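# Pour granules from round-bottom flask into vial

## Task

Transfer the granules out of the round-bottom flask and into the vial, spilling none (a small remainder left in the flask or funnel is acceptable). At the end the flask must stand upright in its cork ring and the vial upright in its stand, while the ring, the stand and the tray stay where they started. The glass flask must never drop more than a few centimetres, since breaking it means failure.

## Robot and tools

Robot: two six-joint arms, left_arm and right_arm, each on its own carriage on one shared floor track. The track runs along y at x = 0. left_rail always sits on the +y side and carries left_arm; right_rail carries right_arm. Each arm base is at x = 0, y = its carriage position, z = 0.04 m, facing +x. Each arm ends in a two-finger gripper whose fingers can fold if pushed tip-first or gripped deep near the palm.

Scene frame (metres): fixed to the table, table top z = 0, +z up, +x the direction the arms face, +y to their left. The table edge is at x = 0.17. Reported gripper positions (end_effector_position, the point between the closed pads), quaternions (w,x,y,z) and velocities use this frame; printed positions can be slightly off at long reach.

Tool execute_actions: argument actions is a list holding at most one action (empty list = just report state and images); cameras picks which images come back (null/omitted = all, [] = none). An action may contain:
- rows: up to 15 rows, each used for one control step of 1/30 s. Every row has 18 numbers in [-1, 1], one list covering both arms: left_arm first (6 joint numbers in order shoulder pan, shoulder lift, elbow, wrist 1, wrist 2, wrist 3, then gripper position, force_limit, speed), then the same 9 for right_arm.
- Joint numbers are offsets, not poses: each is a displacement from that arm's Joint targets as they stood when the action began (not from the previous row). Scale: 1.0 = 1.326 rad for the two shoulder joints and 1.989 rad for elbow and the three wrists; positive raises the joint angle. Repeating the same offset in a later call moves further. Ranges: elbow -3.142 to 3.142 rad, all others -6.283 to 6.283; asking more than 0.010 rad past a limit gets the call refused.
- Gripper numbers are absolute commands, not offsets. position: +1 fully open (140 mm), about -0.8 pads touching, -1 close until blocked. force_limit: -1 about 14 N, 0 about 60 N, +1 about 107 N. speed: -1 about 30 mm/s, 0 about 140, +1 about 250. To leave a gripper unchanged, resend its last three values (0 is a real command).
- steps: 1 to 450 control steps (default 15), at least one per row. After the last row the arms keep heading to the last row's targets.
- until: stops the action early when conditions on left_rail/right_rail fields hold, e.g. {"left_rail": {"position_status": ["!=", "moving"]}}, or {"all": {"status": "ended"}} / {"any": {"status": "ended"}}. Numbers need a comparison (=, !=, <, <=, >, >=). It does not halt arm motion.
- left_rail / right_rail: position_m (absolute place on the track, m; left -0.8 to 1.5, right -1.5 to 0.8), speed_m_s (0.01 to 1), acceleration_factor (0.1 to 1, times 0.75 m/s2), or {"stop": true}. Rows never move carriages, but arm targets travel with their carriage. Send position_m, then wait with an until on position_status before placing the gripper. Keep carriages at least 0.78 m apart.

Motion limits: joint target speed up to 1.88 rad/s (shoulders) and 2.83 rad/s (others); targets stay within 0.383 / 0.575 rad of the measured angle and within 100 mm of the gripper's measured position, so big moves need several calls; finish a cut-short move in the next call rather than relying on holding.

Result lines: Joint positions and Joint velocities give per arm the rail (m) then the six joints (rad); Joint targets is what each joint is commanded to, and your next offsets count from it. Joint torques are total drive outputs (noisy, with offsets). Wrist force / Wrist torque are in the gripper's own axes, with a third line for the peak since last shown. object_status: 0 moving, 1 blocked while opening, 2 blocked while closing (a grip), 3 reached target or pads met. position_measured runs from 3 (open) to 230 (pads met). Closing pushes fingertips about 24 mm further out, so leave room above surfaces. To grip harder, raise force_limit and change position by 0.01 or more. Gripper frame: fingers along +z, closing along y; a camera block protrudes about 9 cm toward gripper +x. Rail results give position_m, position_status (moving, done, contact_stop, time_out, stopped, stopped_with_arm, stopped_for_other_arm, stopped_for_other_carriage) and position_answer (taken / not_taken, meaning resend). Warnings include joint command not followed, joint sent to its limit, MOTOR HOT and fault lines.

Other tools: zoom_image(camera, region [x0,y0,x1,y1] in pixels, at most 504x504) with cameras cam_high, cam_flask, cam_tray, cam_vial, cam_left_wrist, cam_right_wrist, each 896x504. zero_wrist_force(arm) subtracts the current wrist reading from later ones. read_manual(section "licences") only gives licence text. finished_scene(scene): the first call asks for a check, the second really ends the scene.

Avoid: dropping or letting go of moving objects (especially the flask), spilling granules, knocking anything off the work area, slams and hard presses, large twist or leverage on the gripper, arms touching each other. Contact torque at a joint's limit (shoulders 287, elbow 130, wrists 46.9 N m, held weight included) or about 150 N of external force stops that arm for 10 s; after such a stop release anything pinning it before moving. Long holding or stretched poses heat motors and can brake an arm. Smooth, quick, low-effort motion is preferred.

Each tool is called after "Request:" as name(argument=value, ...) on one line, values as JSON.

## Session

Scene 1 is done. I'll take a look at the new layout for scene 2.

Request:
execute_actions(actions=[])

Scene clock: 0.00 s.
left_arm: end_effector_position=(+0.6290, +1.1759, +0.1760) position_measured=3 object_status=3 end_effector_quat_wxyz=(+0.000, +0.000, +1.000, +0.000) end_effector_velocity=(+0.000, +0.001, +0.000) end_effector_angular_velocity=(+0.001, -0.001, +0.001) | right_arm: end_effector_position=(+0.6290, -1.2021, +0.1760) position_measured=3 object_status=3 end_effector_quat_wxyz=(+0.000, +0.000, +1.000, +0.000) end_effector_velocity=(-0.001, +0.001, -0.001) end_effector_angular_velocity=(+0.000, +0.002, +0.001)
Joint positions: left_arm=[1.176 -0.281 -1.556 2.144 -2.158 -1.571 -0.281] | right_arm=[-1.202 -0.281 -1.556 2.144 -2.158 -1.571 -0.281]
Joint velocities: left_arm=[0 0.001 0 0 -0.001 0.001 0] | right_arm=[0 0.001 0.001 0 0.001 0 0]
Joint torques (N m): no reading
Wrist force (N): no reading
Wrist torque (N m): no reading
Wrist force, peak (N): no reading
Joint targets: left_arm=[1.176 -0.281 -1.556 2.144 -2.158 -1.571 -0.280] | right_arm=[-1.202 -0.280 -1.556 2.144 -2.158 -1.571 -0.280]
Tool commands: left_gripper/position=+1.0 left_gripper/force_limit=+1.0 left_gripper/speed=+1.0 right_gripper/position=+1.0 right_gripper/force_limit=+1.0 right_gripper/speed=+1.0
left_rail: position_m=1.176 position_status=done
right_rail: position_m=-1.202 position_status=done

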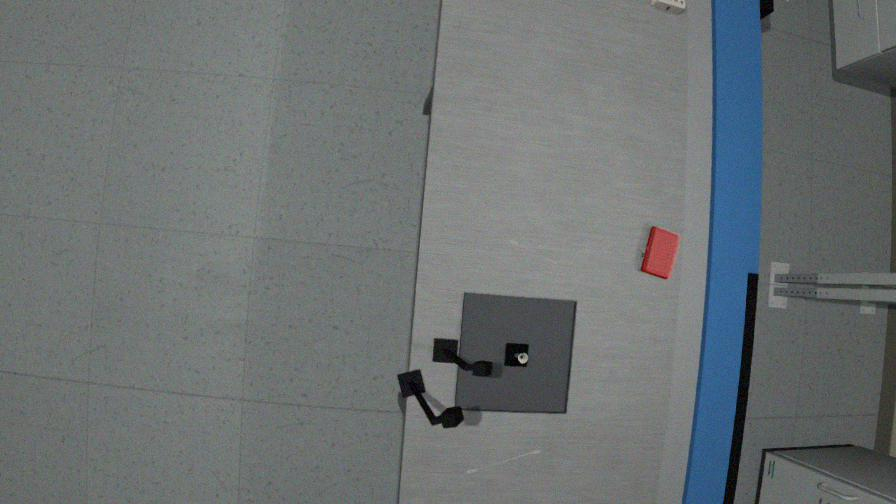

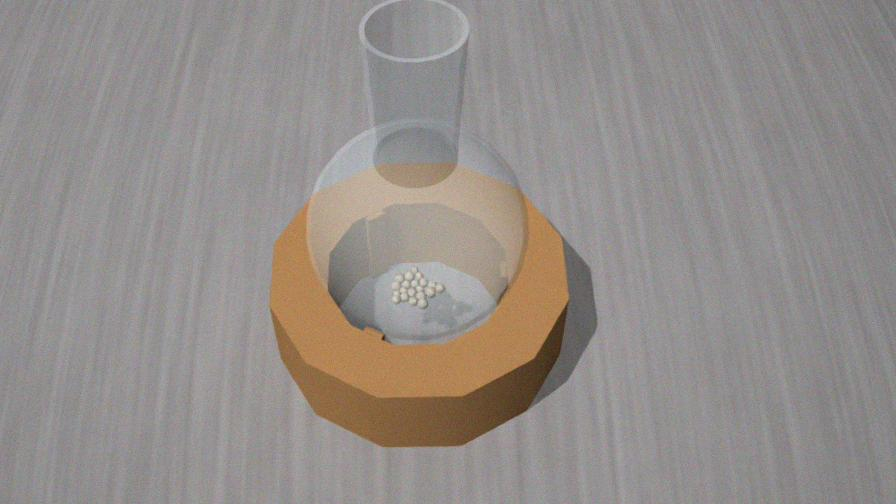

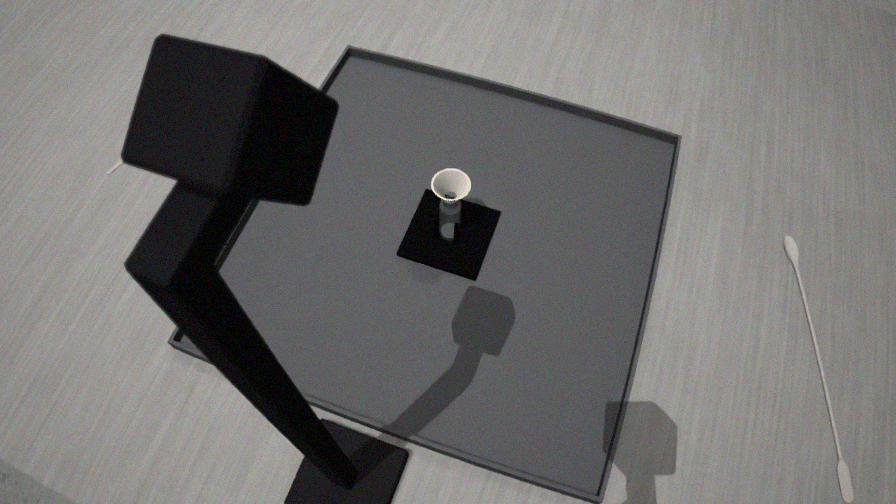

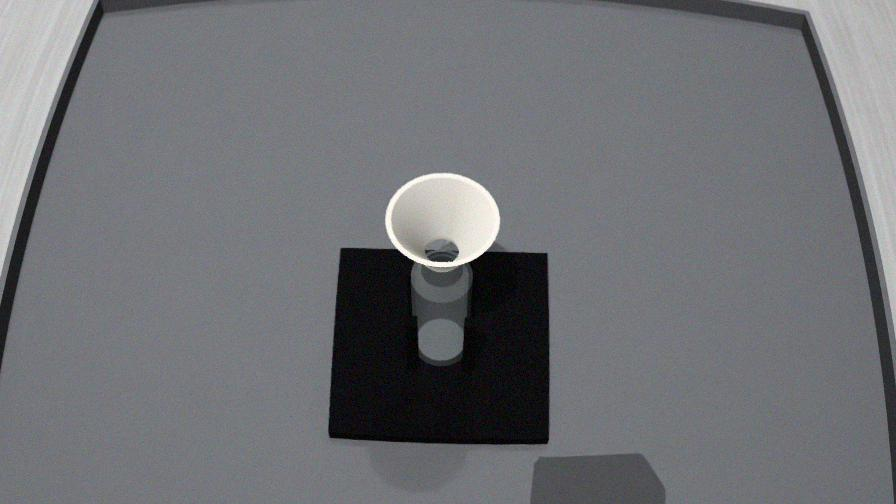

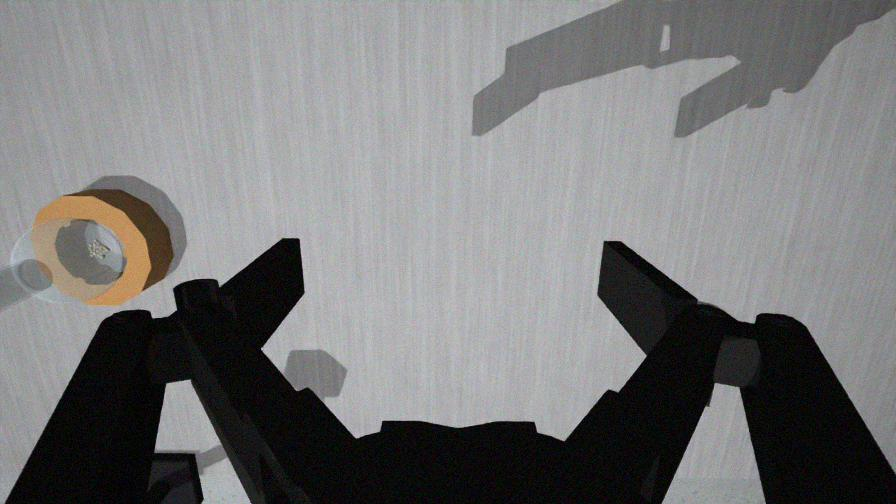

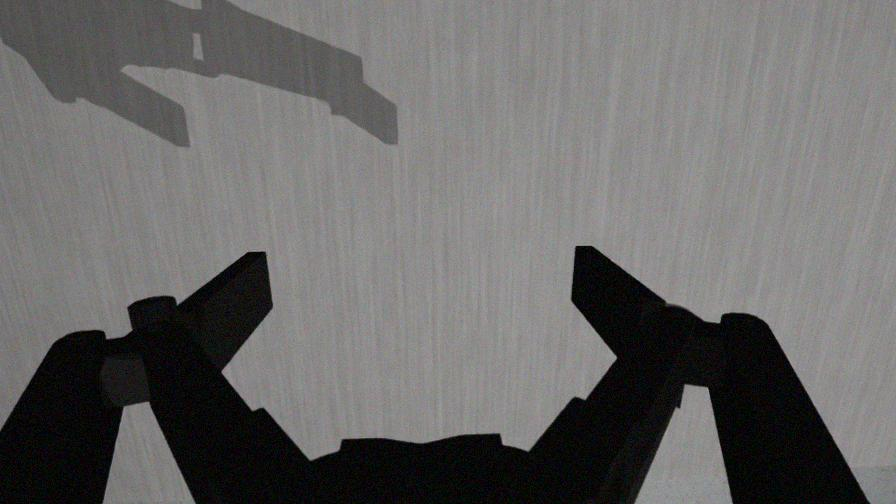

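Request:
zoom_image(camera="cam_left_wrist", region=[0, 140, 260, 340])

Request:
zoom_image(camera="cam_high", region=[380, 220, 700, 504])

Scaled by 1.938 from the camera's 896x504 image, which has a finer 1280x720 frame.

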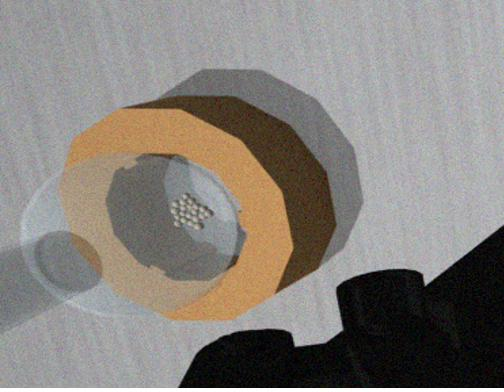

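Scaled by 1.575 from the camera's 896x504 image, which has a finer 1280x720 frame.

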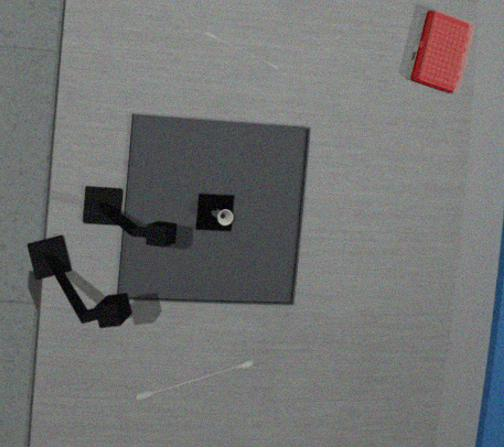

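Request:
execute_actions(actions=[{"left_rail":{"position_m":0.28,"speed_m_s":0.5,"acceleration_factor":0.5},"rows":[[0,-0.00026,-0.0001,0.00028,0,0,-0.05,-0.1,-0.5,0,0,0,0,0,0,1,1,1],[0,-0.00188,-0.00074,0.00198,0,0,-0.05,-0.1,-0.5,0,0,0,0,0,0,1,1,1],[0,-0.00567,-0.00222,0.00597,0,0,-0.05,-0.1,-0.5,0,0,0,0,0,0,1,1,1],[0,-0.01194,-0.00467,0.01258,0,0,-0.05,-0.1,-0.5,0,0,0,0,0,0,1,1,1],[0,-0.02056,-0.00804,0.02166,0,0,-0.05,-0.1,-0.5,0,0,0,0,0,0,1,1,1],[0,-0.03109,-0.01215,0.03275,0,0,-0.05,-0.1,-0.5,0,0,0,0,0,0,1,1,1],[0,-0.04287,-0.01676,0.04516,0,0,-0.05,-0.1,-0.5,0,0,0,0,0,0,1,1,1],[0,-0.05508,-0.02153,0.05802,0,0,-0.05,-0.1,-0.5,0,0,0,0,0,0,1,1,1],[0,-0.06686,-0.02613,0.07043,0,0,-0.05,-0.1,-0.5,0,0,0,0,0,0,1,1,1],[0,-0.07739,-0.03025,0.08153,0,0,-0.05,-0.1,-0.5,0,0,0,0,0,0,1,1,1],[0,-0.08601,-0.03362,0.09061,0,0,-0.05,-0.1,-0.5,0,0,0,0,0,0,1,1,1],[0,-0.09228,-0.03607,0.09721,0,0,-0.05,-0.1,-0.5,0,0,0,0,0,0,1,1,1],[0,-0.09607,-0.03755,0.1012,0,0,-0.05,-0.1,-0.5,0,0,0,0,0,0,1,1,1],[0,-0.09769,-0.03818,0.10291,0,0,-0.05,-0.1,-0.5,0,0,0,0,0,0,1,1,1],[0,-0.09795,-0.03829,0.10319,0,0,-0.05,-0.1,-0.5,0,0,0,0,0,0,1,1,1]],"steps":200,"until":{"any":{"status":"ended"}}}], cameras=["cam_high", "cam_left_wrist", "cam_tray", "cam_vial"])

Scene clock: 117.43 s.
left_arm: end_effector_position=(+0.6056, +0.2869, +0.2761) position_measured=135 object_status=3 end_effector_quat_wxyz=(+0.000, +0.000, +1.000, +0.000) end_effector_velocity=(+0.000, +0.000, +0.000) end_effector_angular_velocity=(+0.001, +0.000, +0.001) | right_arm: end_effector_position=(+0.6290, -1.2021, +0.1760) position_measured=3 object_status=3 end_effector_quat_wxyz=(+0.000, +0.000, +1.000, +0.000) end_effector_velocity=(+0.000, +0.000, -0.001) end_effector_angular_velocity=(+0.001, +0.002, +0.001)
Joint positions: left_arm=[0.28 -0.28 -1.686 2.068 -1.953 -1.571 -0.28] | right_arm=[-1.202 -0.281 -1.556 2.144 -2.158 -1.571 -0.281]
Joint velocities: left_arm=[-0.001 0 0 0 0 0.001 0] | right_arm=[0 0 0.001 0 0 0 0]
Joint torques (N m): left_arm=[-0.11 -51.56 -49.52 -3.53 0.11 0.42] | right_arm=[-1.15 -46.49 -40.79 -4.43 0.12 0.28]
Wrist force (N): left_arm=[-0.2 -0.4 0.4] | right_arm=[0.4 -0.1 0.2]
Wrist torque (N m): left_arm=[-0.11 0.02 0.00] | right_arm=[-0.03 -0.08 0.00]
Wrist force, peak (N): left_arm=[-0.9 0.1 2.7] | right_arm=[0.9 -0.2 0.3]
Joint targets: left_arm=[0.280 -0.281 -1.686 2.068 -1.953 -1.571 -0.280] | right_arm=[-1.202 -0.280 -1.556 2.144 -2.158 -1.571 -0.280]
left_rail: position_m=0.280 speed_m_s=0.50 position_status=done
right_rail: position_m=-1.202 position_status=done
Images, in order (width x height): cam_high 896x504, cam_tray 896x504, cam_vial 896x504, cam_left_wrist 896x504.

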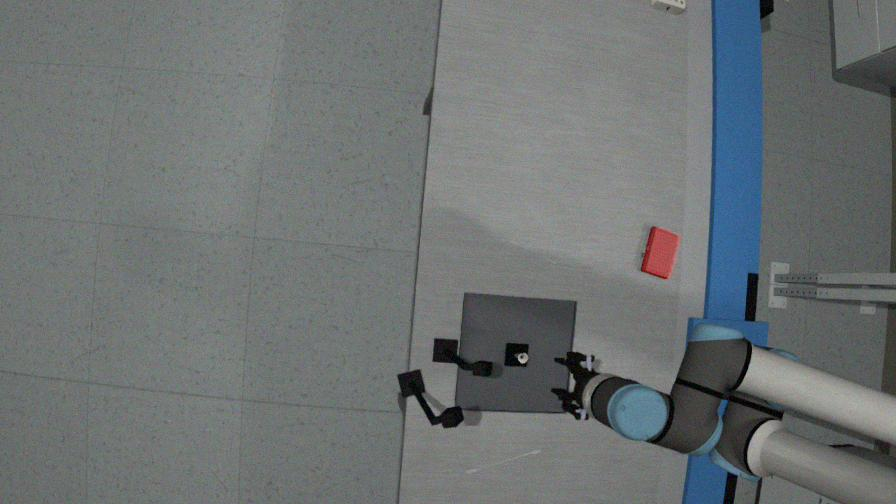

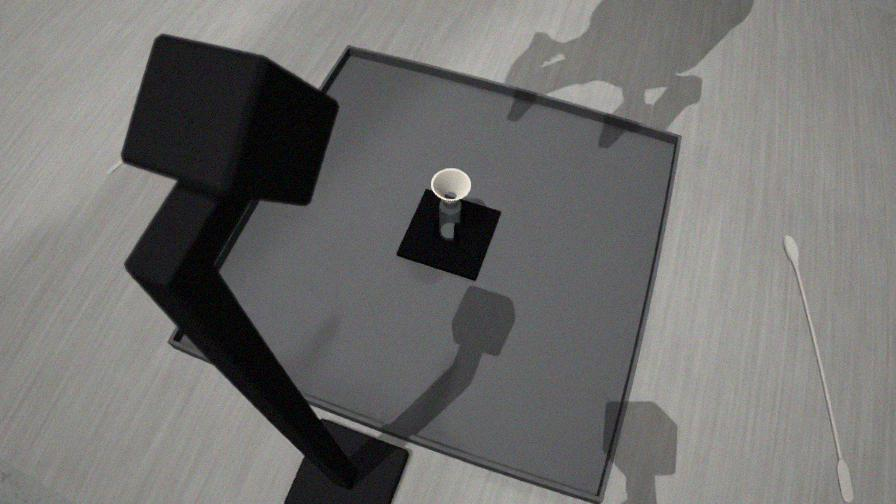

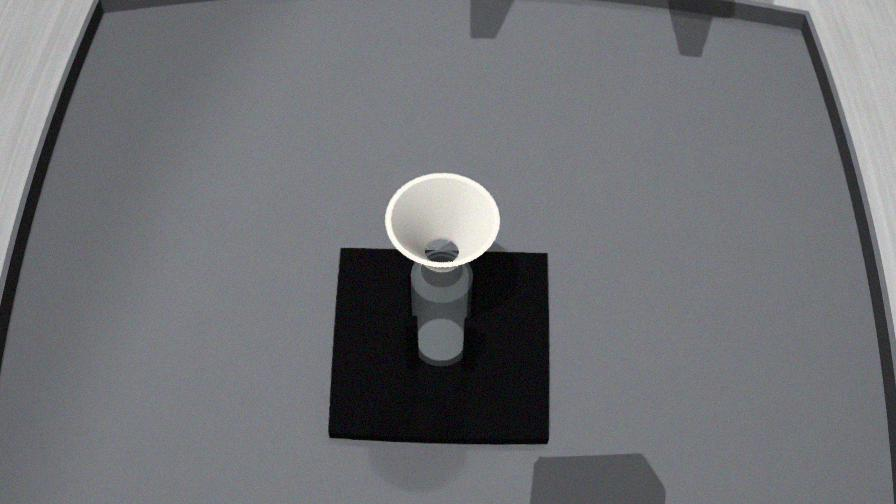

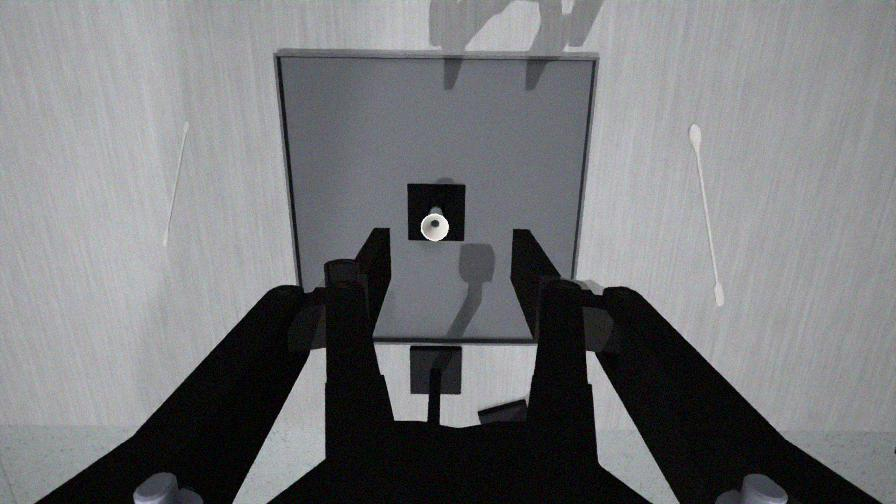

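Request:
execute_actions(actions=[], cameras=["cam_left_wrist", "cam_high"])

Scene clock: 167.20 s.
left_arm: end_effector_position=(+0.6056, +0.2868, +0.2761) position_measured=135 object_status=3 end_effector_quat_wxyz=(+0.000, +0.000, +1.000, +0.000) end_effector_velocity=(+0.000, +0.000, +0.000) end_effector_angular_velocity=(+0.000, +0.000, -0.001) | right_arm: end_effector_position=(+0.6290, -1.2021, +0.1760) position_measured=3 object_status=3 end_effector_quat_wxyz=(+0.000, +0.000, +1.000, +0.000) end_effector_velocity=(+0.000, +0.000, +0.000) end_effector_angular_velocity=(+0.001, +0.000, -0.001)
Joint positions: left_arm=[0.28 -0.281 -1.686 2.068 -1.953 -1.571 -0.28] | right_arm=[-1.202 -0.281 -1.556 2.144 -2.158 -1.571 -0.281]
Joint velocities: left_arm=[0 0 0 0.001 0 0 0.001] | right_arm=[0 -0.001 -0.001 0 0.001 0.001 0]
Joint torques (N m): left_arm=[0.46 -50.29 -41.9 -4.28 -0.14 0.3] | right_arm=[1.29 -46.44 -40.91 -4.69 0.48 1.01]
Wrist force (N): left_arm=[-0.4 -0.4 0.5] | right_arm=[0.4 -0.3 0.5]
Wrist torque (N m): left_arm=[-0.11 0.08 0.01] | right_arm=[-0.06 -0.10 0.00]
Wrist force, peak (N): left_arm=[-0.7 -0.6 1.0] | right_arm=[0.7 0.1 0.6]
Joint targets: left_arm=[0.280 -0.281 -1.686 2.068 -1.953 -1.571 -0.280] | right_arm=[-1.202 -0.280 -1.556 2.144 -2.158 -1.571 -0.280]
Tool commands: left_gripper/position=-0.05 left_gripper/force_limit=-0.1 left_gripper/speed=-0.5 right_gripper/position=+1.0 right_gripper/force_limit=+1.0 right_gripper/speed=+1.0
left_rail: position_m=0.280 speed_m_s=0.50 position_status=done
right_rail: position_m=-1.202 position_status=done
Images, in order (width x height): cam_high 896x504, cam_left_wrist 896x504.

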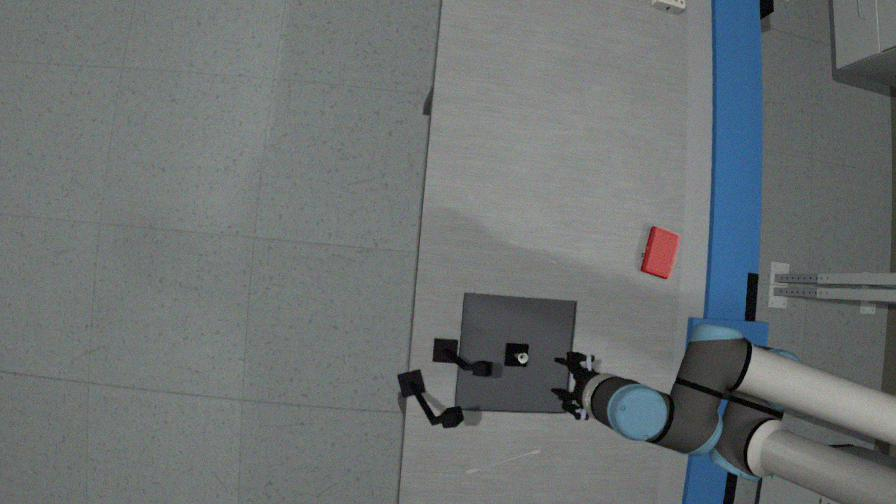

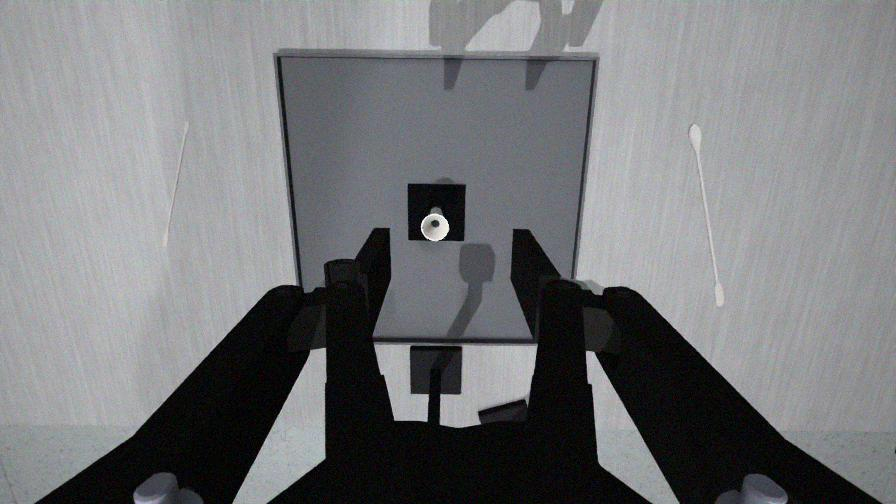

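Request:
execute_actions(actions=[{"rows": [[0.00019,0.00038,-0.00007,0.00053,0.00071,0.00013,-0.05,-0.1,-0.5,0,0,0,0,0,0,1,1,1],[0.00135,0.00268,-0.00049,0.00375,0.00505,0.0009,-0.05,-0.1,-0.5,0,0,0,0,0,0,1,1,1],[0.00408,0.0081,-0.00146,0.01131,0.01524,0.00272,-0.05,-0.1,-0.5,0,0,0,0,0,0,1,1,1],[0.0086,0.01704,-0.00308,0.02381,0.03209,0.00572,-0.05,-0.1,-0.5,0,0,0,0,0,0,1,1,1],[0.0148,0.02935,-0.00531,0.041,0.05526,0.00985,-0.05,-0.1,-0.5,0,0,0,0,0,0,1,1,1],[0.02238,0.04438,-0.00803,0.062,0.08355,0.01489,-0.05,-0.1,-0.5,0,0,0,0,0,0,1,1,1],[0.03086,0.0612,-0.01107,0.08549,0.11522,0.02054,-0.05,-0.1,-0.5,0,0,0,0,0,0,1,1,1],[0.03965,0.07862,-0.01422,0.10983,0.14802,0.02639,-0.05,-0.1,-0.5,0,0,0,0,0,0,1,1,1],[0.04813,0.09544,-0.01727,0.13333,0.17969,0.03203,-0.05,-0.1,-0.5,0,0,0,0,0,0,1,1,1],[0.05571,0.11047,-0.01999,0.15433,0.20799,0.03708,-0.05,-0.1,-0.5,0,0,0,0,0,0,1,1,1],[0.06192,0.12278,-0.02221,0.17152,0.23116,0.0412,-0.05,-0.1,-0.5,0,0,0,0,0,0,1,1,1],[0.06643,0.13173,-0.02383,0.18402,0.248,0.04421,-0.05,-0.1,-0.5,0,0,0,0,0,0,1,1,1],[0.06916,0.13714,-0.02481,0.19158,0.25819,0.04602,-0.05,-0.1,-0.5,0,0,0,0,0,0,1,1,1],[0.07032,0.13945,-0.02523,0.1948,0.26254,0.0468,-0.05,-0.1,-0.5,0,0,0,0,0,0,1,1,1],[0.07051,0.13982,-0.0253,0.19533,0.26325,0.04693,-0.05,-0.1,-0.5,0,0,0,0,0,0,1,1,1]], "steps": 22}], cameras=["cam_left_wrist"])

Scene clock: 273.13 s.
left_arm: end_effector_position=(+0.5518, +0.5259, +0.2342) position_measured=135 object_status=3 end_effector_quat_wxyz=(-0.199, +0.067, +0.933, +0.292) end_effector_velocity=(+0.000, +0.002, +0.000) end_effector_angular_velocity=(+0.004, +0.004, -0.002) | right_arm: end_effector_position=(+0.6290, -1.2021, +0.1760) position_measured=3 object_status=3 end_effector_quat_wxyz=(+0.000, +0.000, +1.000, +0.000) end_effector_velocity=(+0.000, -0.001, +0.000) end_effector_angular_velocity=(-0.001, -0.001, +0.000)
Joint positions: left_arm=[0.28 -0.187 -1.501 2.017 -1.565 -1.048 -0.187] | right_arm=[-1.202 -0.281 -1.556 2.144 -2.158 -1.571 -0.281]
Joint velocities: left_arm=[0 0.001 0.001 0 0.003 0.004 0] | right_arm=[0 -0.001 0 0 -0.001 0 0]
Joint torques (N m): left_arm=[11.93 -34.78 -50.99 -0.84 4.42 2.47] | right_arm=[-0.14 -43.06 -41.41 -4.2 0.22 0.73]
Wrist force (N): left_arm=[-0.8 -0.8 0.8] | right_arm=[0.2 0.0 0.3]
Wrist torque (N m): left_arm=[-0.09 0.22 0.03] | right_arm=[-0.01 -0.05 0.01]
Wrist force, peak (N): left_arm=[-1.2 1.4 4.2] | right_arm=[0.4 0.4 0.6]
Joint targets: left_arm=[0.280 -0.187 -1.501 2.017 -1.565 -1.047 -0.187] | right_arm=[-1.202 -0.280 -1.556 2.144 -2.158 -1.571 -0.280]
left_rail: position_m=0.280 speed_m_s=0.50 position_status=done
right_rail: position_m=-1.202 position_status=done
Images, in order (width x height): cam_left_wrist 896x504.

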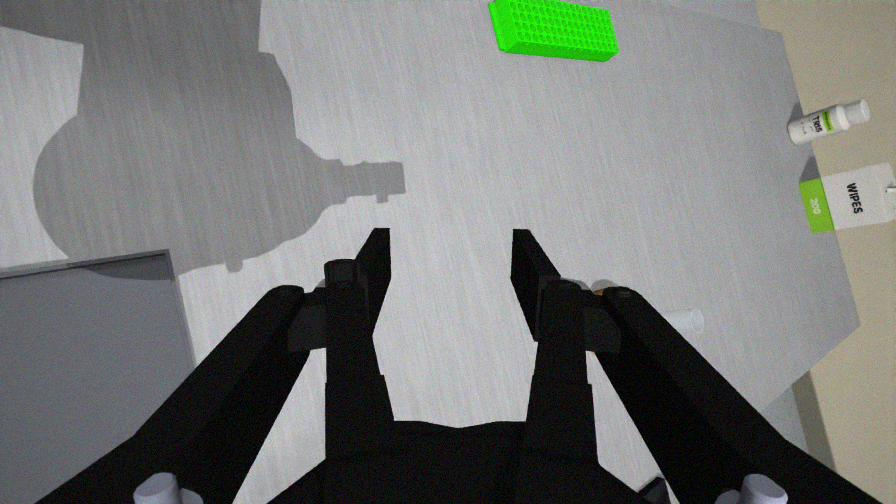

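Request:
execute_actions(actions=[{"rows": [[0.00019,0.00038,-0.00007,0.00053,0.00071,0.00013,-0.05,-0.1,-0.5,0,0,0,0,0,0,1,1,1],[0.00135,0.00268,-0.00049,0.00375,0.00505,0.0009,-0.05,-0.1,-0.5,0,0,0,0,0,0,1,1,1],[0.00408,0.0081,-0.00146,0.01131,0.01524,0.00272,-0.05,-0.1,-0.5,0,0,0,0,0,0,1,1,1],[0.0086,0.01704,-0.00308,0.02381,0.03209,0.00572,-0.05,-0.1,-0.5,0,0,0,0,0,0,1,1,1],[0.0148,0.02935,-0.00531,0.041,0.05526,0.00985,-0.05,-0.1,-0.5,0,0,0,0,0,0,1,1,1],[0.02238,0.04438,-0.00803,0.062,0.08355,0.01489,-0.05,-0.1,-0.5,0,0,0,0,0,0,1,1,1],[0.03086,0.0612,-0.01107,0.08549,0.11522,0.02054,-0.05,-0.1,-0.5,0,0,0,0,0,0,1,1,1],[0.03965,0.07862,-0.01422,0.10983,0.14802,0.02639,-0.05,-0.1,-0.5,0,0,0,0,0,0,1,1,1],[0.04813,0.09544,-0.01727,0.13333,0.17969,0.03203,-0.05,-0.1,-0.5,0,0,0,0,0,0,1,1,1],[0.05571,0.11047,-0.01999,0.15433,0.20799,0.03708,-0.05,-0.1,-0.5,0,0,0,0,0,0,1,1,1],[0.06192,0.12278,-0.02221,0.17152,0.23116,0.0412,-0.05,-0.1,-0.5,0,0,0,0,0,0,1,1,1],[0.06643,0.13173,-0.02383,0.18402,0.248,0.04421,-0.05,-0.1,-0.5,0,0,0,0,0,0,1,1,1],[0.06916,0.13714,-0.02481,0.19158,0.25819,0.04602,-0.05,-0.1,-0.5,0,0,0,0,0,0,1,1,1],[0.07032,0.13945,-0.02523,0.1948,0.26254,0.0468,-0.05,-0.1,-0.5,0,0,0,0,0,0,1,1,1],[0.07051,0.13982,-0.0253,0.19533,0.26325,0.04693,-0.05,-0.1,-0.5,0,0,0,0,0,0,1,1,1]], "steps": 22}], cameras=["cam_left_wrist"])

Request:
execute_actions(actions=[{"rows": [[0.00019,0.00038,-0.00007,0.00053,0.00071,0.00013,-0.05,-0.1,-0.5,0,0,0,0,0,0,1,1,1],[0.00135,0.00268,-0.00049,0.00375,0.00505,0.0009,-0.05,-0.1,-0.5,0,0,0,0,0,0,1,1,1],[0.00408,0.0081,-0.00146,0.01131,0.01524,0.00272,-0.05,-0.1,-0.5,0,0,0,0,0,0,1,1,1],[0.0086,0.01704,-0.00308,0.02381,0.03209,0.00572,-0.05,-0.1,-0.5,0,0,0,0,0,0,1,1,1],[0.0148,0.02935,-0.00531,0.041,0.05526,0.00985,-0.05,-0.1,-0.5,0,0,0,0,0,0,1,1,1],[0.02238,0.04438,-0.00803,0.062,0.08355,0.01489,-0.05,-0.1,-0.5,0,0,0,0,0,0,1,1,1],[0.03086,0.0612,-0.01107,0.08549,0.11522,0.02054,-0.05,-0.1,-0.5,0,0,0,0,0,0,1,1,1],[0.03965,0.07862,-0.01422,0.10983,0.14802,0.02639,-0.05,-0.1,-0.5,0,0,0,0,0,0,1,1,1],[0.04813,0.09544,-0.01727,0.13333,0.17969,0.03203,-0.05,-0.1,-0.5,0,0,0,0,0,0,1,1,1],[0.05571,0.11047,-0.01999,0.15433,0.20799,0.03708,-0.05,-0.1,-0.5,0,0,0,0,0,0,1,1,1],[0.06192,0.12278,-0.02221,0.17152,0.23116,0.0412,-0.05,-0.1,-0.5,0,0,0,0,0,0,1,1,1],[0.06643,0.13173,-0.02383,0.18402,0.248,0.04421,-0.05,-0.1,-0.5,0,0,0,0,0,0,1,1,1],[0.06916,0.13714,-0.02481,0.19158,0.25819,0.04602,-0.05,-0.1,-0.5,0,0,0,0,0,0,1,1,1],[0.07032,0.13945,-0.02523,0.1948,0.26254,0.0468,-0.05,-0.1,-0.5,0,0,0,0,0,0,1,1,1],[0.07051,0.13982,-0.0253,0.19533,0.26325,0.04693,-0.05,-0.1,-0.5,0,0,0,0,0,0,1,1,1]], "steps": 22}], cameras=["cam_left_wrist", "cam_high", "cam_flask"])

Scene clock: 311.13 s.
left_arm: end_effector_position=(+0.5633, +0.6982, +0.2779) position_measured=135 object_status=3 end_effector_quat_wxyz=(-0.390, +0.249, +0.751, +0.472) end_effector_velocity=(+0.001, +0.001, +0.001) end_effector_angular_velocity=(+0.002, +0.003, -0.002) | right_arm: end_effector_position=(+0.6290, -1.2021, +0.1760) position_measured=3 object_status=3 end_effector_quat_wxyz=(+0.000, +0.000, +1.000, +0.000) end_effector_velocity=(+0.001, +0.001, +0.000) end_effector_angular_velocity=(+0.001, +0.000, +0.001)
Joint positions: left_arm=[0.28 -0.094 -1.316 1.967 -1.177 -0.524 -0.094] | right_arm=[-1.202 -0.281 -1.556 2.144 -2.158 -1.571 -0.281]
Joint velocities: left_arm=[0 0.001 0.001 -0.001 0.003 0.004 0] | right_arm=[0 0.002 0.001 -0.001 0 0.001 0.001]
Joint torques (N m): left_arm=[11.53 -52.1 -45 1.74 4.09 2.91] | right_arm=[-1.69 -43.39 -40.97 -3.89 0.51 0.44]
Wrist force (N): left_arm=[-0.5 -0.9 1.6] | right_arm=[0.3 0.0 0.3]
Wrist torque (N m): left_arm=[-0.01 0.08 -0.01] | right_arm=[0.00 -0.07 0.00]
Wrist force, peak (N): left_arm=[-2.0 0.2 3.9] | right_arm=[0.0 0.5 0.5]
Joint targets: left_arm=[0.280 -0.094 -1.316 1.967 -1.176 -0.524 -0.094] | right_arm=[-1.202 -0.280 -1.556 2.144 -2.158 -1.571 -0.280]
left_rail: position_m=0.280 speed_m_s=0.50 position_status=done
right_rail: position_m=-1.202 position_status=done
Images, in order (width x height): cam_left_wrist 896x504.

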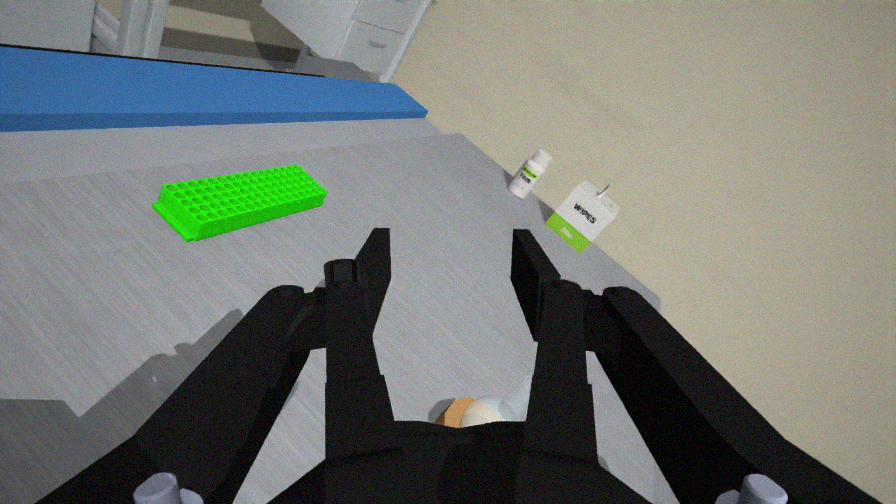

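Scene clock: 312.37 s.
left_arm: end_effector_position=(+0.6650, +0.7946, +0.2505) position_measured=135 object_status=3 end_effector_quat_wxyz=(+0.500, -0.499, -0.501, -0.500) end_effector_velocity=(+0.001, +0.000, -0.001) end_effector_angular_velocity=(+0.000, +0.003, -0.004) | right_arm: end_effector_position=(+0.6290, -1.2021, +0.1760) position_measured=3 object_status=3 end_effector_quat_wxyz=(+0.000, +0.000, +1.000, +0.000) end_effector_velocity=(-0.001, +0.000, +0.000) end_effector_angular_velocity=(+0.001, +0.002, +0.000)
Joint positions: left_arm=[0.28 0 -1.13 1.917 -0.788 -0.001 -0.001] | right_arm=[-1.202 -0.281 -1.556 2.144 -2.158 -1.571 -0.281]
Joint velocities: left_arm=[0 0 0.001 0 0.002 0.004 0] | right_arm=[0 0 -0.001 0.001 0.001 0 0]
Joint torques (N m): left_arm=[10.42 -62.08 -40.36 2.64 2.72 2.77] | right_arm=[0.65 -45.64 -41.85 -3.98 0.23 0.88]
Wrist force (N): left_arm=[-0.9 -1.2 1.5] | right_arm=[0.5 -0.1 0.3]
Wrist torque (N m): left_arm=[-0.04 0.07 -0.04] | right_arm=[-0.02 -0.10 0.00]
Wrist force, peak (N): left_arm=[-2.3 -0.4 3.8] | right_arm=[0.7 0.3 0.5]
Joint targets: left_arm=[0.280 0.000 -1.130 1.917 -0.788 0.000 -0.001] | right_arm=[-1.202 -0.280 -1.556 2.144 -2.158 -1.571 -0.280]
left_rail: position_m=0.280 speed_m_s=0.50 position_status=done
right_rail: position_m=-1.202 position_status=done
Images, in order (width x height): cam_high 896x504, cam_flask 896x504, cam_left_wrist 896x504.

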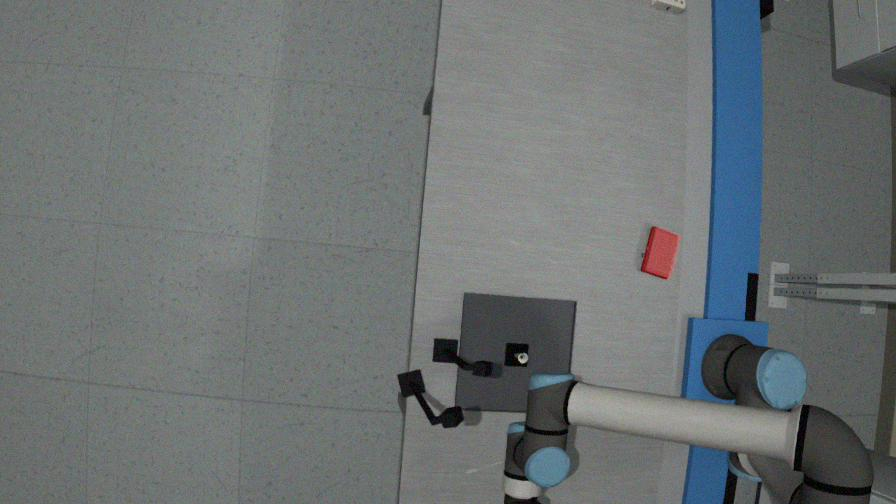

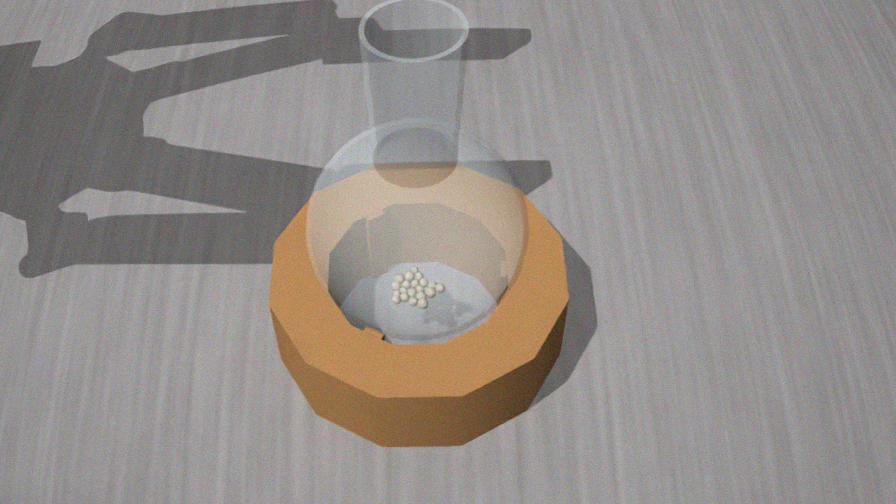

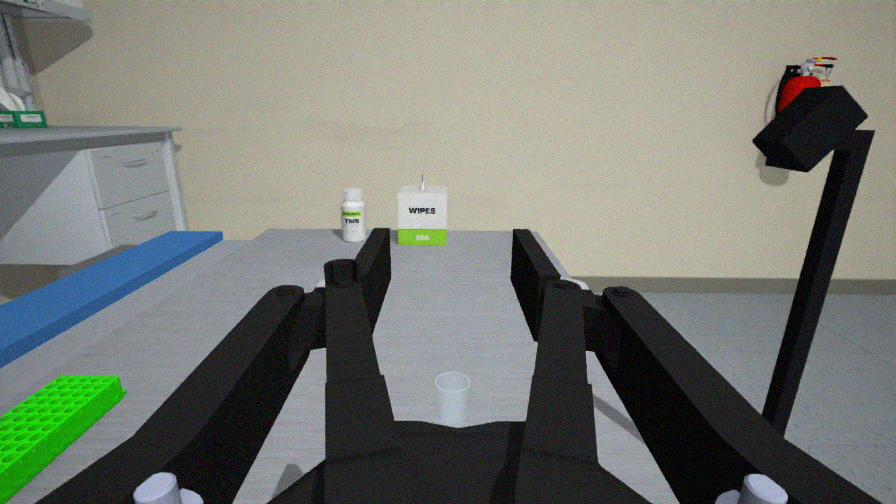

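Request:
zoom_image(camera="cam_left_wrist", region=[390, 340, 520, 440])

Scaled by 3.877 from the camera's 896x504 image, which has a finer 1280x720 frame.

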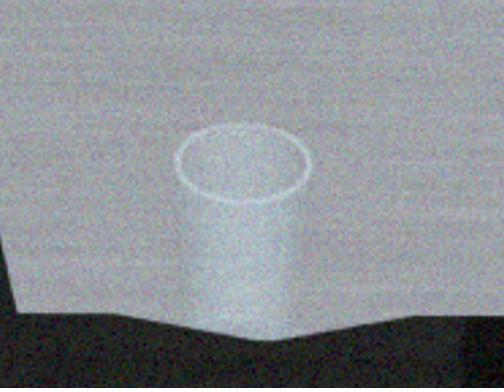

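Request:
execute_actions(actions=[{"rows": [[0,0.00041,0.00004,-0.00032,0,0,-0.05,-0.1,-0.5,0,0,0,0,0,0,1,1,1],[0,0.00295,0.00029,-0.00226,0,0.00001,-0.05,-0.1,-0.5,0,0,0,0,0,0,1,1,1],[0,0.0089,0.00087,-0.0068,0,0.00002,-0.05,-0.1,-0.5,0,0,0,0,0,0,1,1,1],[0,0.01873,0.00183,-0.01432,0,0.00005,-0.05,-0.1,-0.5,0,0,0,0,0,0,1,1,1],[0,0.03226,0.00315,-0.02466,0,0.00008,-0.05,-0.1,-0.5,0,0,0,0,0,0,1,1,1],[0,0.04878,0.00477,-0.03729,0,0.00013,-0.05,-0.1,-0.5,0,0,0,0,0,0,1,1,1],[0,0.06727,0.00658,-0.05142,0,0.00018,-0.05,-0.1,-0.5,0,0,0,0,0,0,1,1,1],[0,0.08641,0.00845,-0.06606,0,0.00022,-0.05,-0.1,-0.5,0,0,0,0,0,0,1,1,1],[0,0.1049,0.01025,-0.08019,0,0.00027,-0.05,-0.1,-0.5,0,0,0,0,0,0,1,1,1],[0,0.12142,0.01187,-0.09282,0,0.00032,-0.05,-0.1,-0.5,0,0,0,0,0,0,1,1,1],[0,0.13495,0.01319,-0.10315,0,0.00035,-0.05,-0.1,-0.5,0,0,0,0,0,0,1,1,1],[0,0.14478,0.01415,-0.11067,0,0.00038,-0.05,-0.1,-0.5,0,0,0,0,0,0,1,1,1],[0,0.15073,0.01473,-0.11522,0,0.00039,-0.05,-0.1,-0.5,0,0,0,0,0,0,1,1,1],[0,0.15326,0.01498,-0.11716,0,0.0004,-0.05,-0.1,-0.5,0,0,0,0,0,0,1,1,1],[0,0.15368,0.01502,-0.11747,0,0.0004,-0.05,-0.1,-0.5,0,0,0,0,0,0,1,1,1]], "steps": 22}], cameras=["cam_flask", "cam_left_wrist"])

Scene clock: 371.30 s.
left_arm: end_effector_position=(+0.6672, +0.7947, +0.1039) position_measured=135 object_status=3 end_effector_quat_wxyz=(+0.500, -0.500, -0.500, -0.500) end_effector_velocity=(+0.000, +0.000, -0.002) end_effector_angular_velocity=(+0.000, +0.001, +0.001) | right_arm: end_effector_position=(+0.6290, -1.2021, +0.1760) position_measured=3 object_status=3 end_effector_quat_wxyz=(+0.000, +0.000, +1.000, +0.000) end_effector_velocity=(-0.001, +0.000, -0.001) end_effector_angular_velocity=(-0.001, +0.002, +0.000)
Joint positions: left_arm=[0.28 0 -0.927 1.947 -1.021 0 0] | right_arm=[-1.202 -0.281 -1.556 2.144 -2.158 -1.571 -0.281]
Joint velocities: left_arm=[0 0.001 0.003 -0.001 -0.003 0 0.002] | right_arm=[0 0 0.001 0.001 0 -0.001 0]
Joint torques (N m): left_arm=[8.98 -70.19 -11.14 -1.74 2.89 2.88] | right_arm=[2.05 -44.14 -42.1 -4.5 0.79 0.54]
Wrist force (N): left_arm=[-1.4 -1.2 1.9] | right_arm=[0.4 0.3 0.3]
Wrist torque (N m): left_arm=[-0.04 0.17 -0.04] | right_arm=[0.07 -0.09 0.00]
Wrist force, peak (N): left_arm=[-4.4 -0.9 1.7] | right_arm=[0.7 0.1 0.4]
Joint targets: left_arm=[0.280 0.000 -0.926 1.947 -1.021 0.000 0.000] | right_arm=[-1.202 -0.280 -1.556 2.144 -2.158 -1.571 -0.280]
left_rail: position_m=0.280 speed_m_s=0.50 position_status=done
right_rail: position_m=-1.202 position_status=done
Images, in order (width x height): cam_flask 896x504, cam_left_wrist 896x504.

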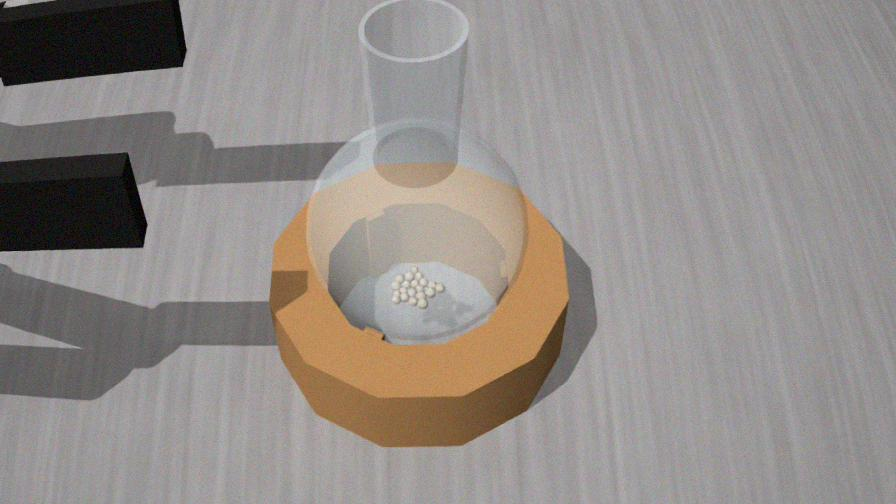

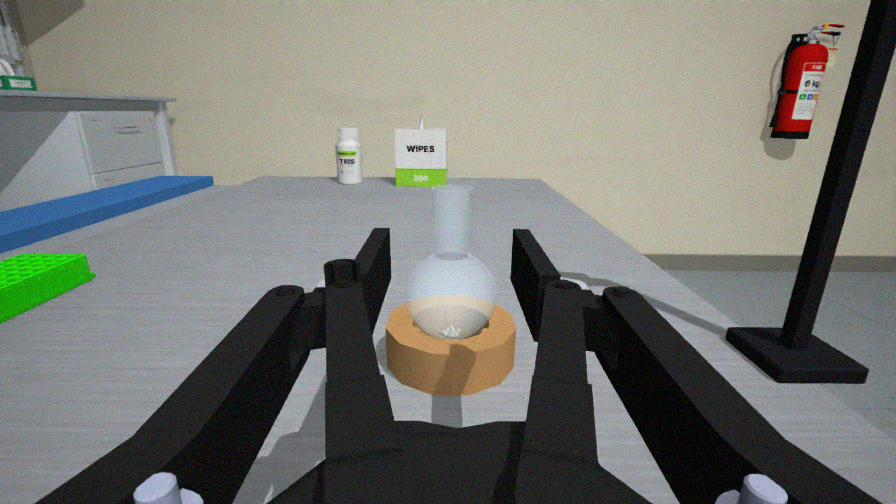

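Request:
zoom_image(camera="cam_left_wrist", region=[370, 170, 540, 270])

Request:
zoom_image(camera="cam_left_wrist", region=[360, 240, 560, 440])

Scaled by 2.965 from the camera's 896x504 image, which has a finer 1280x720 frame.

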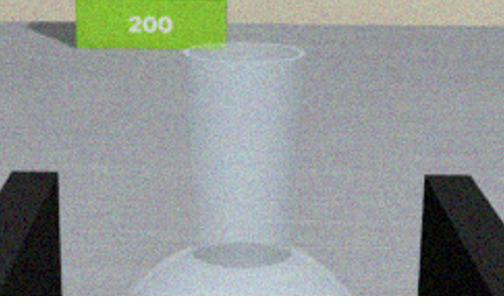

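Scaled by 2.520 from the camera's 896x504 image, which has a finer 1280x720 frame.

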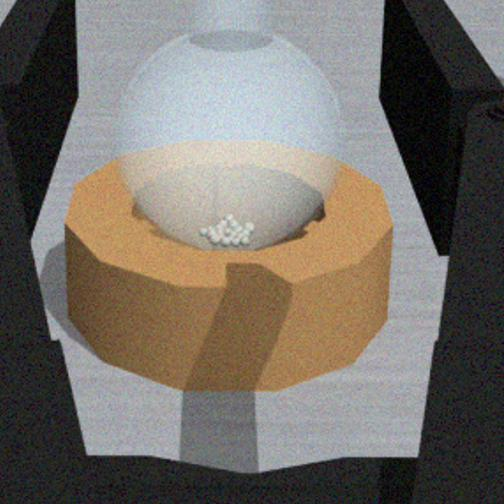

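Request:
execute_actions(actions=[{"rows": [[0,0.00003,-0.00003,0.00001,0,0,-0.05,-0.1,-0.5,0,0,0,0,0,0,1,1,1],[0,0.00016,-0.0002,0.00009,0,0,-0.05,-0.1,-0.5,0,0,0,0,0,0,1,1,1],[0,0.00042,-0.00052,0.00024,0,0,-0.05,-0.1,-0.5,0,0,0,0,0,0,1,1,1],[0,0.00075,-0.00093,0.00043,0,0,-0.05,-0.1,-0.5,0,0,0,0,0,0,1,1,1],[0,0.00105,-0.0013,0.0006,0,0,-0.05,-0.1,-0.5,0,0,0,0,0,0,1,1,1],[0,0.00126,-0.00156,0.00072,0,0,-0.05,-0.1,-0.5,0,0,0,0,0,0,1,1,1],[0,0.00133,-0.00165,0.00076,0,0,-0.05,-0.1,-0.5,0,0,0,0,0,0,1,1,1]], "left_rail": {"position_m": 0.3593, "speed_m_s": 0.25, "acceleration_factor": 0.4}, "steps": 150, "until": {"any": {"status": "ended"}}}], cameras=["cam_flask", "cam_left_wrist"])

Scene clock: 411.93 s.
left_arm: end_effector_position=(+0.6688, +0.8739, +0.1034) position_measured=135 object_status=3 end_effector_quat_wxyz=(+0.500, -0.500, -0.500, -0.500) end_effector_velocity=(+0.000, +0.001, +0.000) end_effector_angular_velocity=(+0.000, +0.002, +0.001) | right_arm: end_effector_position=(+0.6290, -1.2021, +0.1760) position_measured=3 object_status=3 end_effector_quat_wxyz=(+0.000, +0.000, +1.000, +0.000) end_effector_velocity=(-0.001, +0.001, +0.000) end_effector_angular_velocity=(+0.000, +0.001, +0.001)
Joint positions: left_arm=[0.359 0 -0.925 1.943 -1.02 0 0] | right_arm=[-1.202 -0.281 -1.556 2.144 -2.158 -1.571 -0.281]
Joint velocities: left_arm=[0.001 0 0 0 0 -0.001 0.001] | right_arm=[0 0.001 0 0.001 0 0 0]
Joint torques (N m): left_arm=[5.39 -69.46 -31.26 1.64 2.67 2.92] | right_arm=[1.39 -43.62 -42.47 -4.08 0.21 0.88]
Wrist force (N): left_arm=[-1.5 -1.0 1.8] | right_arm=[0.2 0.2 0.2]
Wrist torque (N m): left_arm=[-0.01 0.21 -0.04] | right_arm=[0.04 -0.04 0.01]
Wrist force, peak (N): left_arm=[-1.4 -1.0 2.9] | right_arm=[0.2 0.1 0.8]
Joint targets: left_arm=[0.359 0.000 -0.925 1.943 -1.020 0.000 0.000] | right_arm=[-1.202 -0.280 -1.556 2.144 -2.158 -1.571 -0.280]
left_rail: position_m=0.359 speed_m_s=0.25 position_status=done
right_rail: position_m=-1.202 position_status=done
Images, in order (width x height): cam_flask 896x504, cam_left_wrist 896x504.

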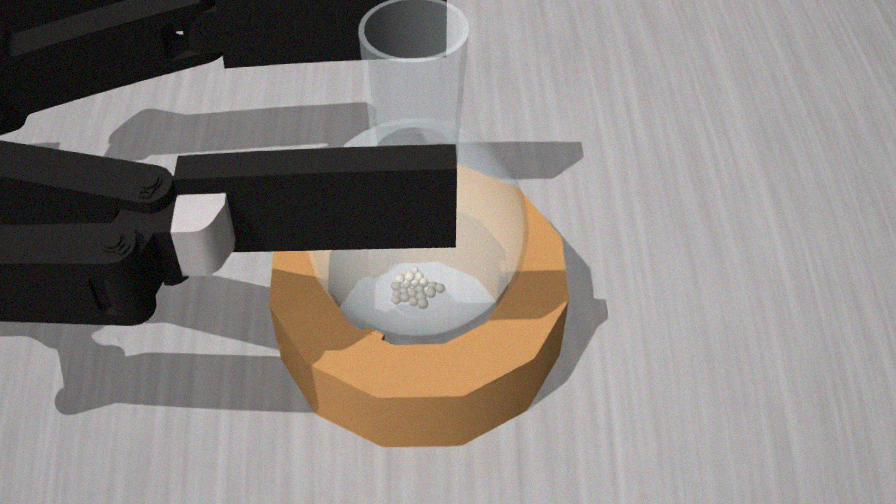

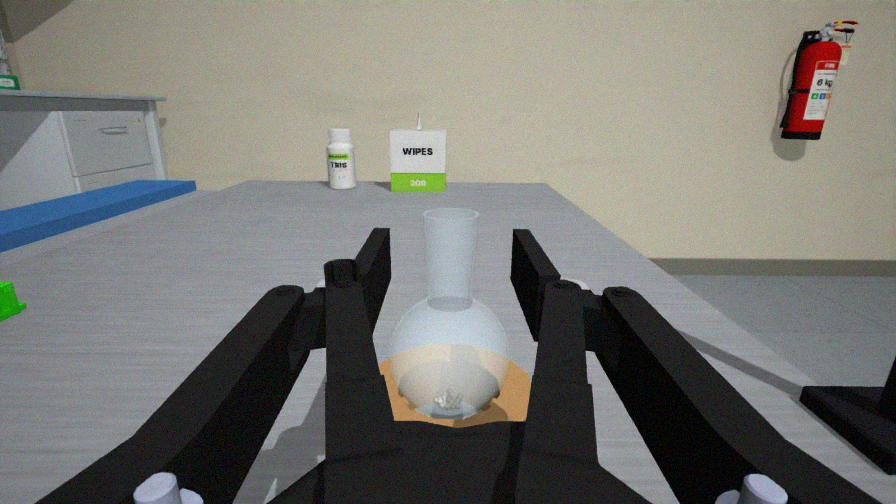

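Request:
zoom_image(camera="cam_left_wrist", region=[370, 190, 540, 320])

Scaled by 2.965 from the camera's 896x504 image, which has a finer 1280x720 frame.

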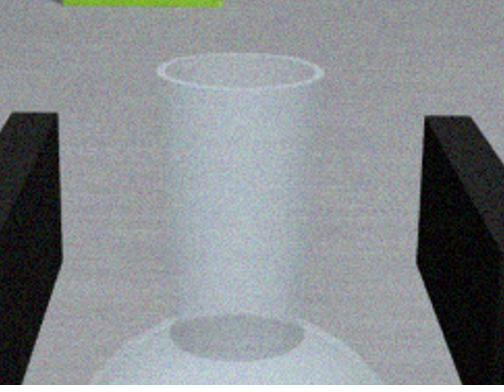

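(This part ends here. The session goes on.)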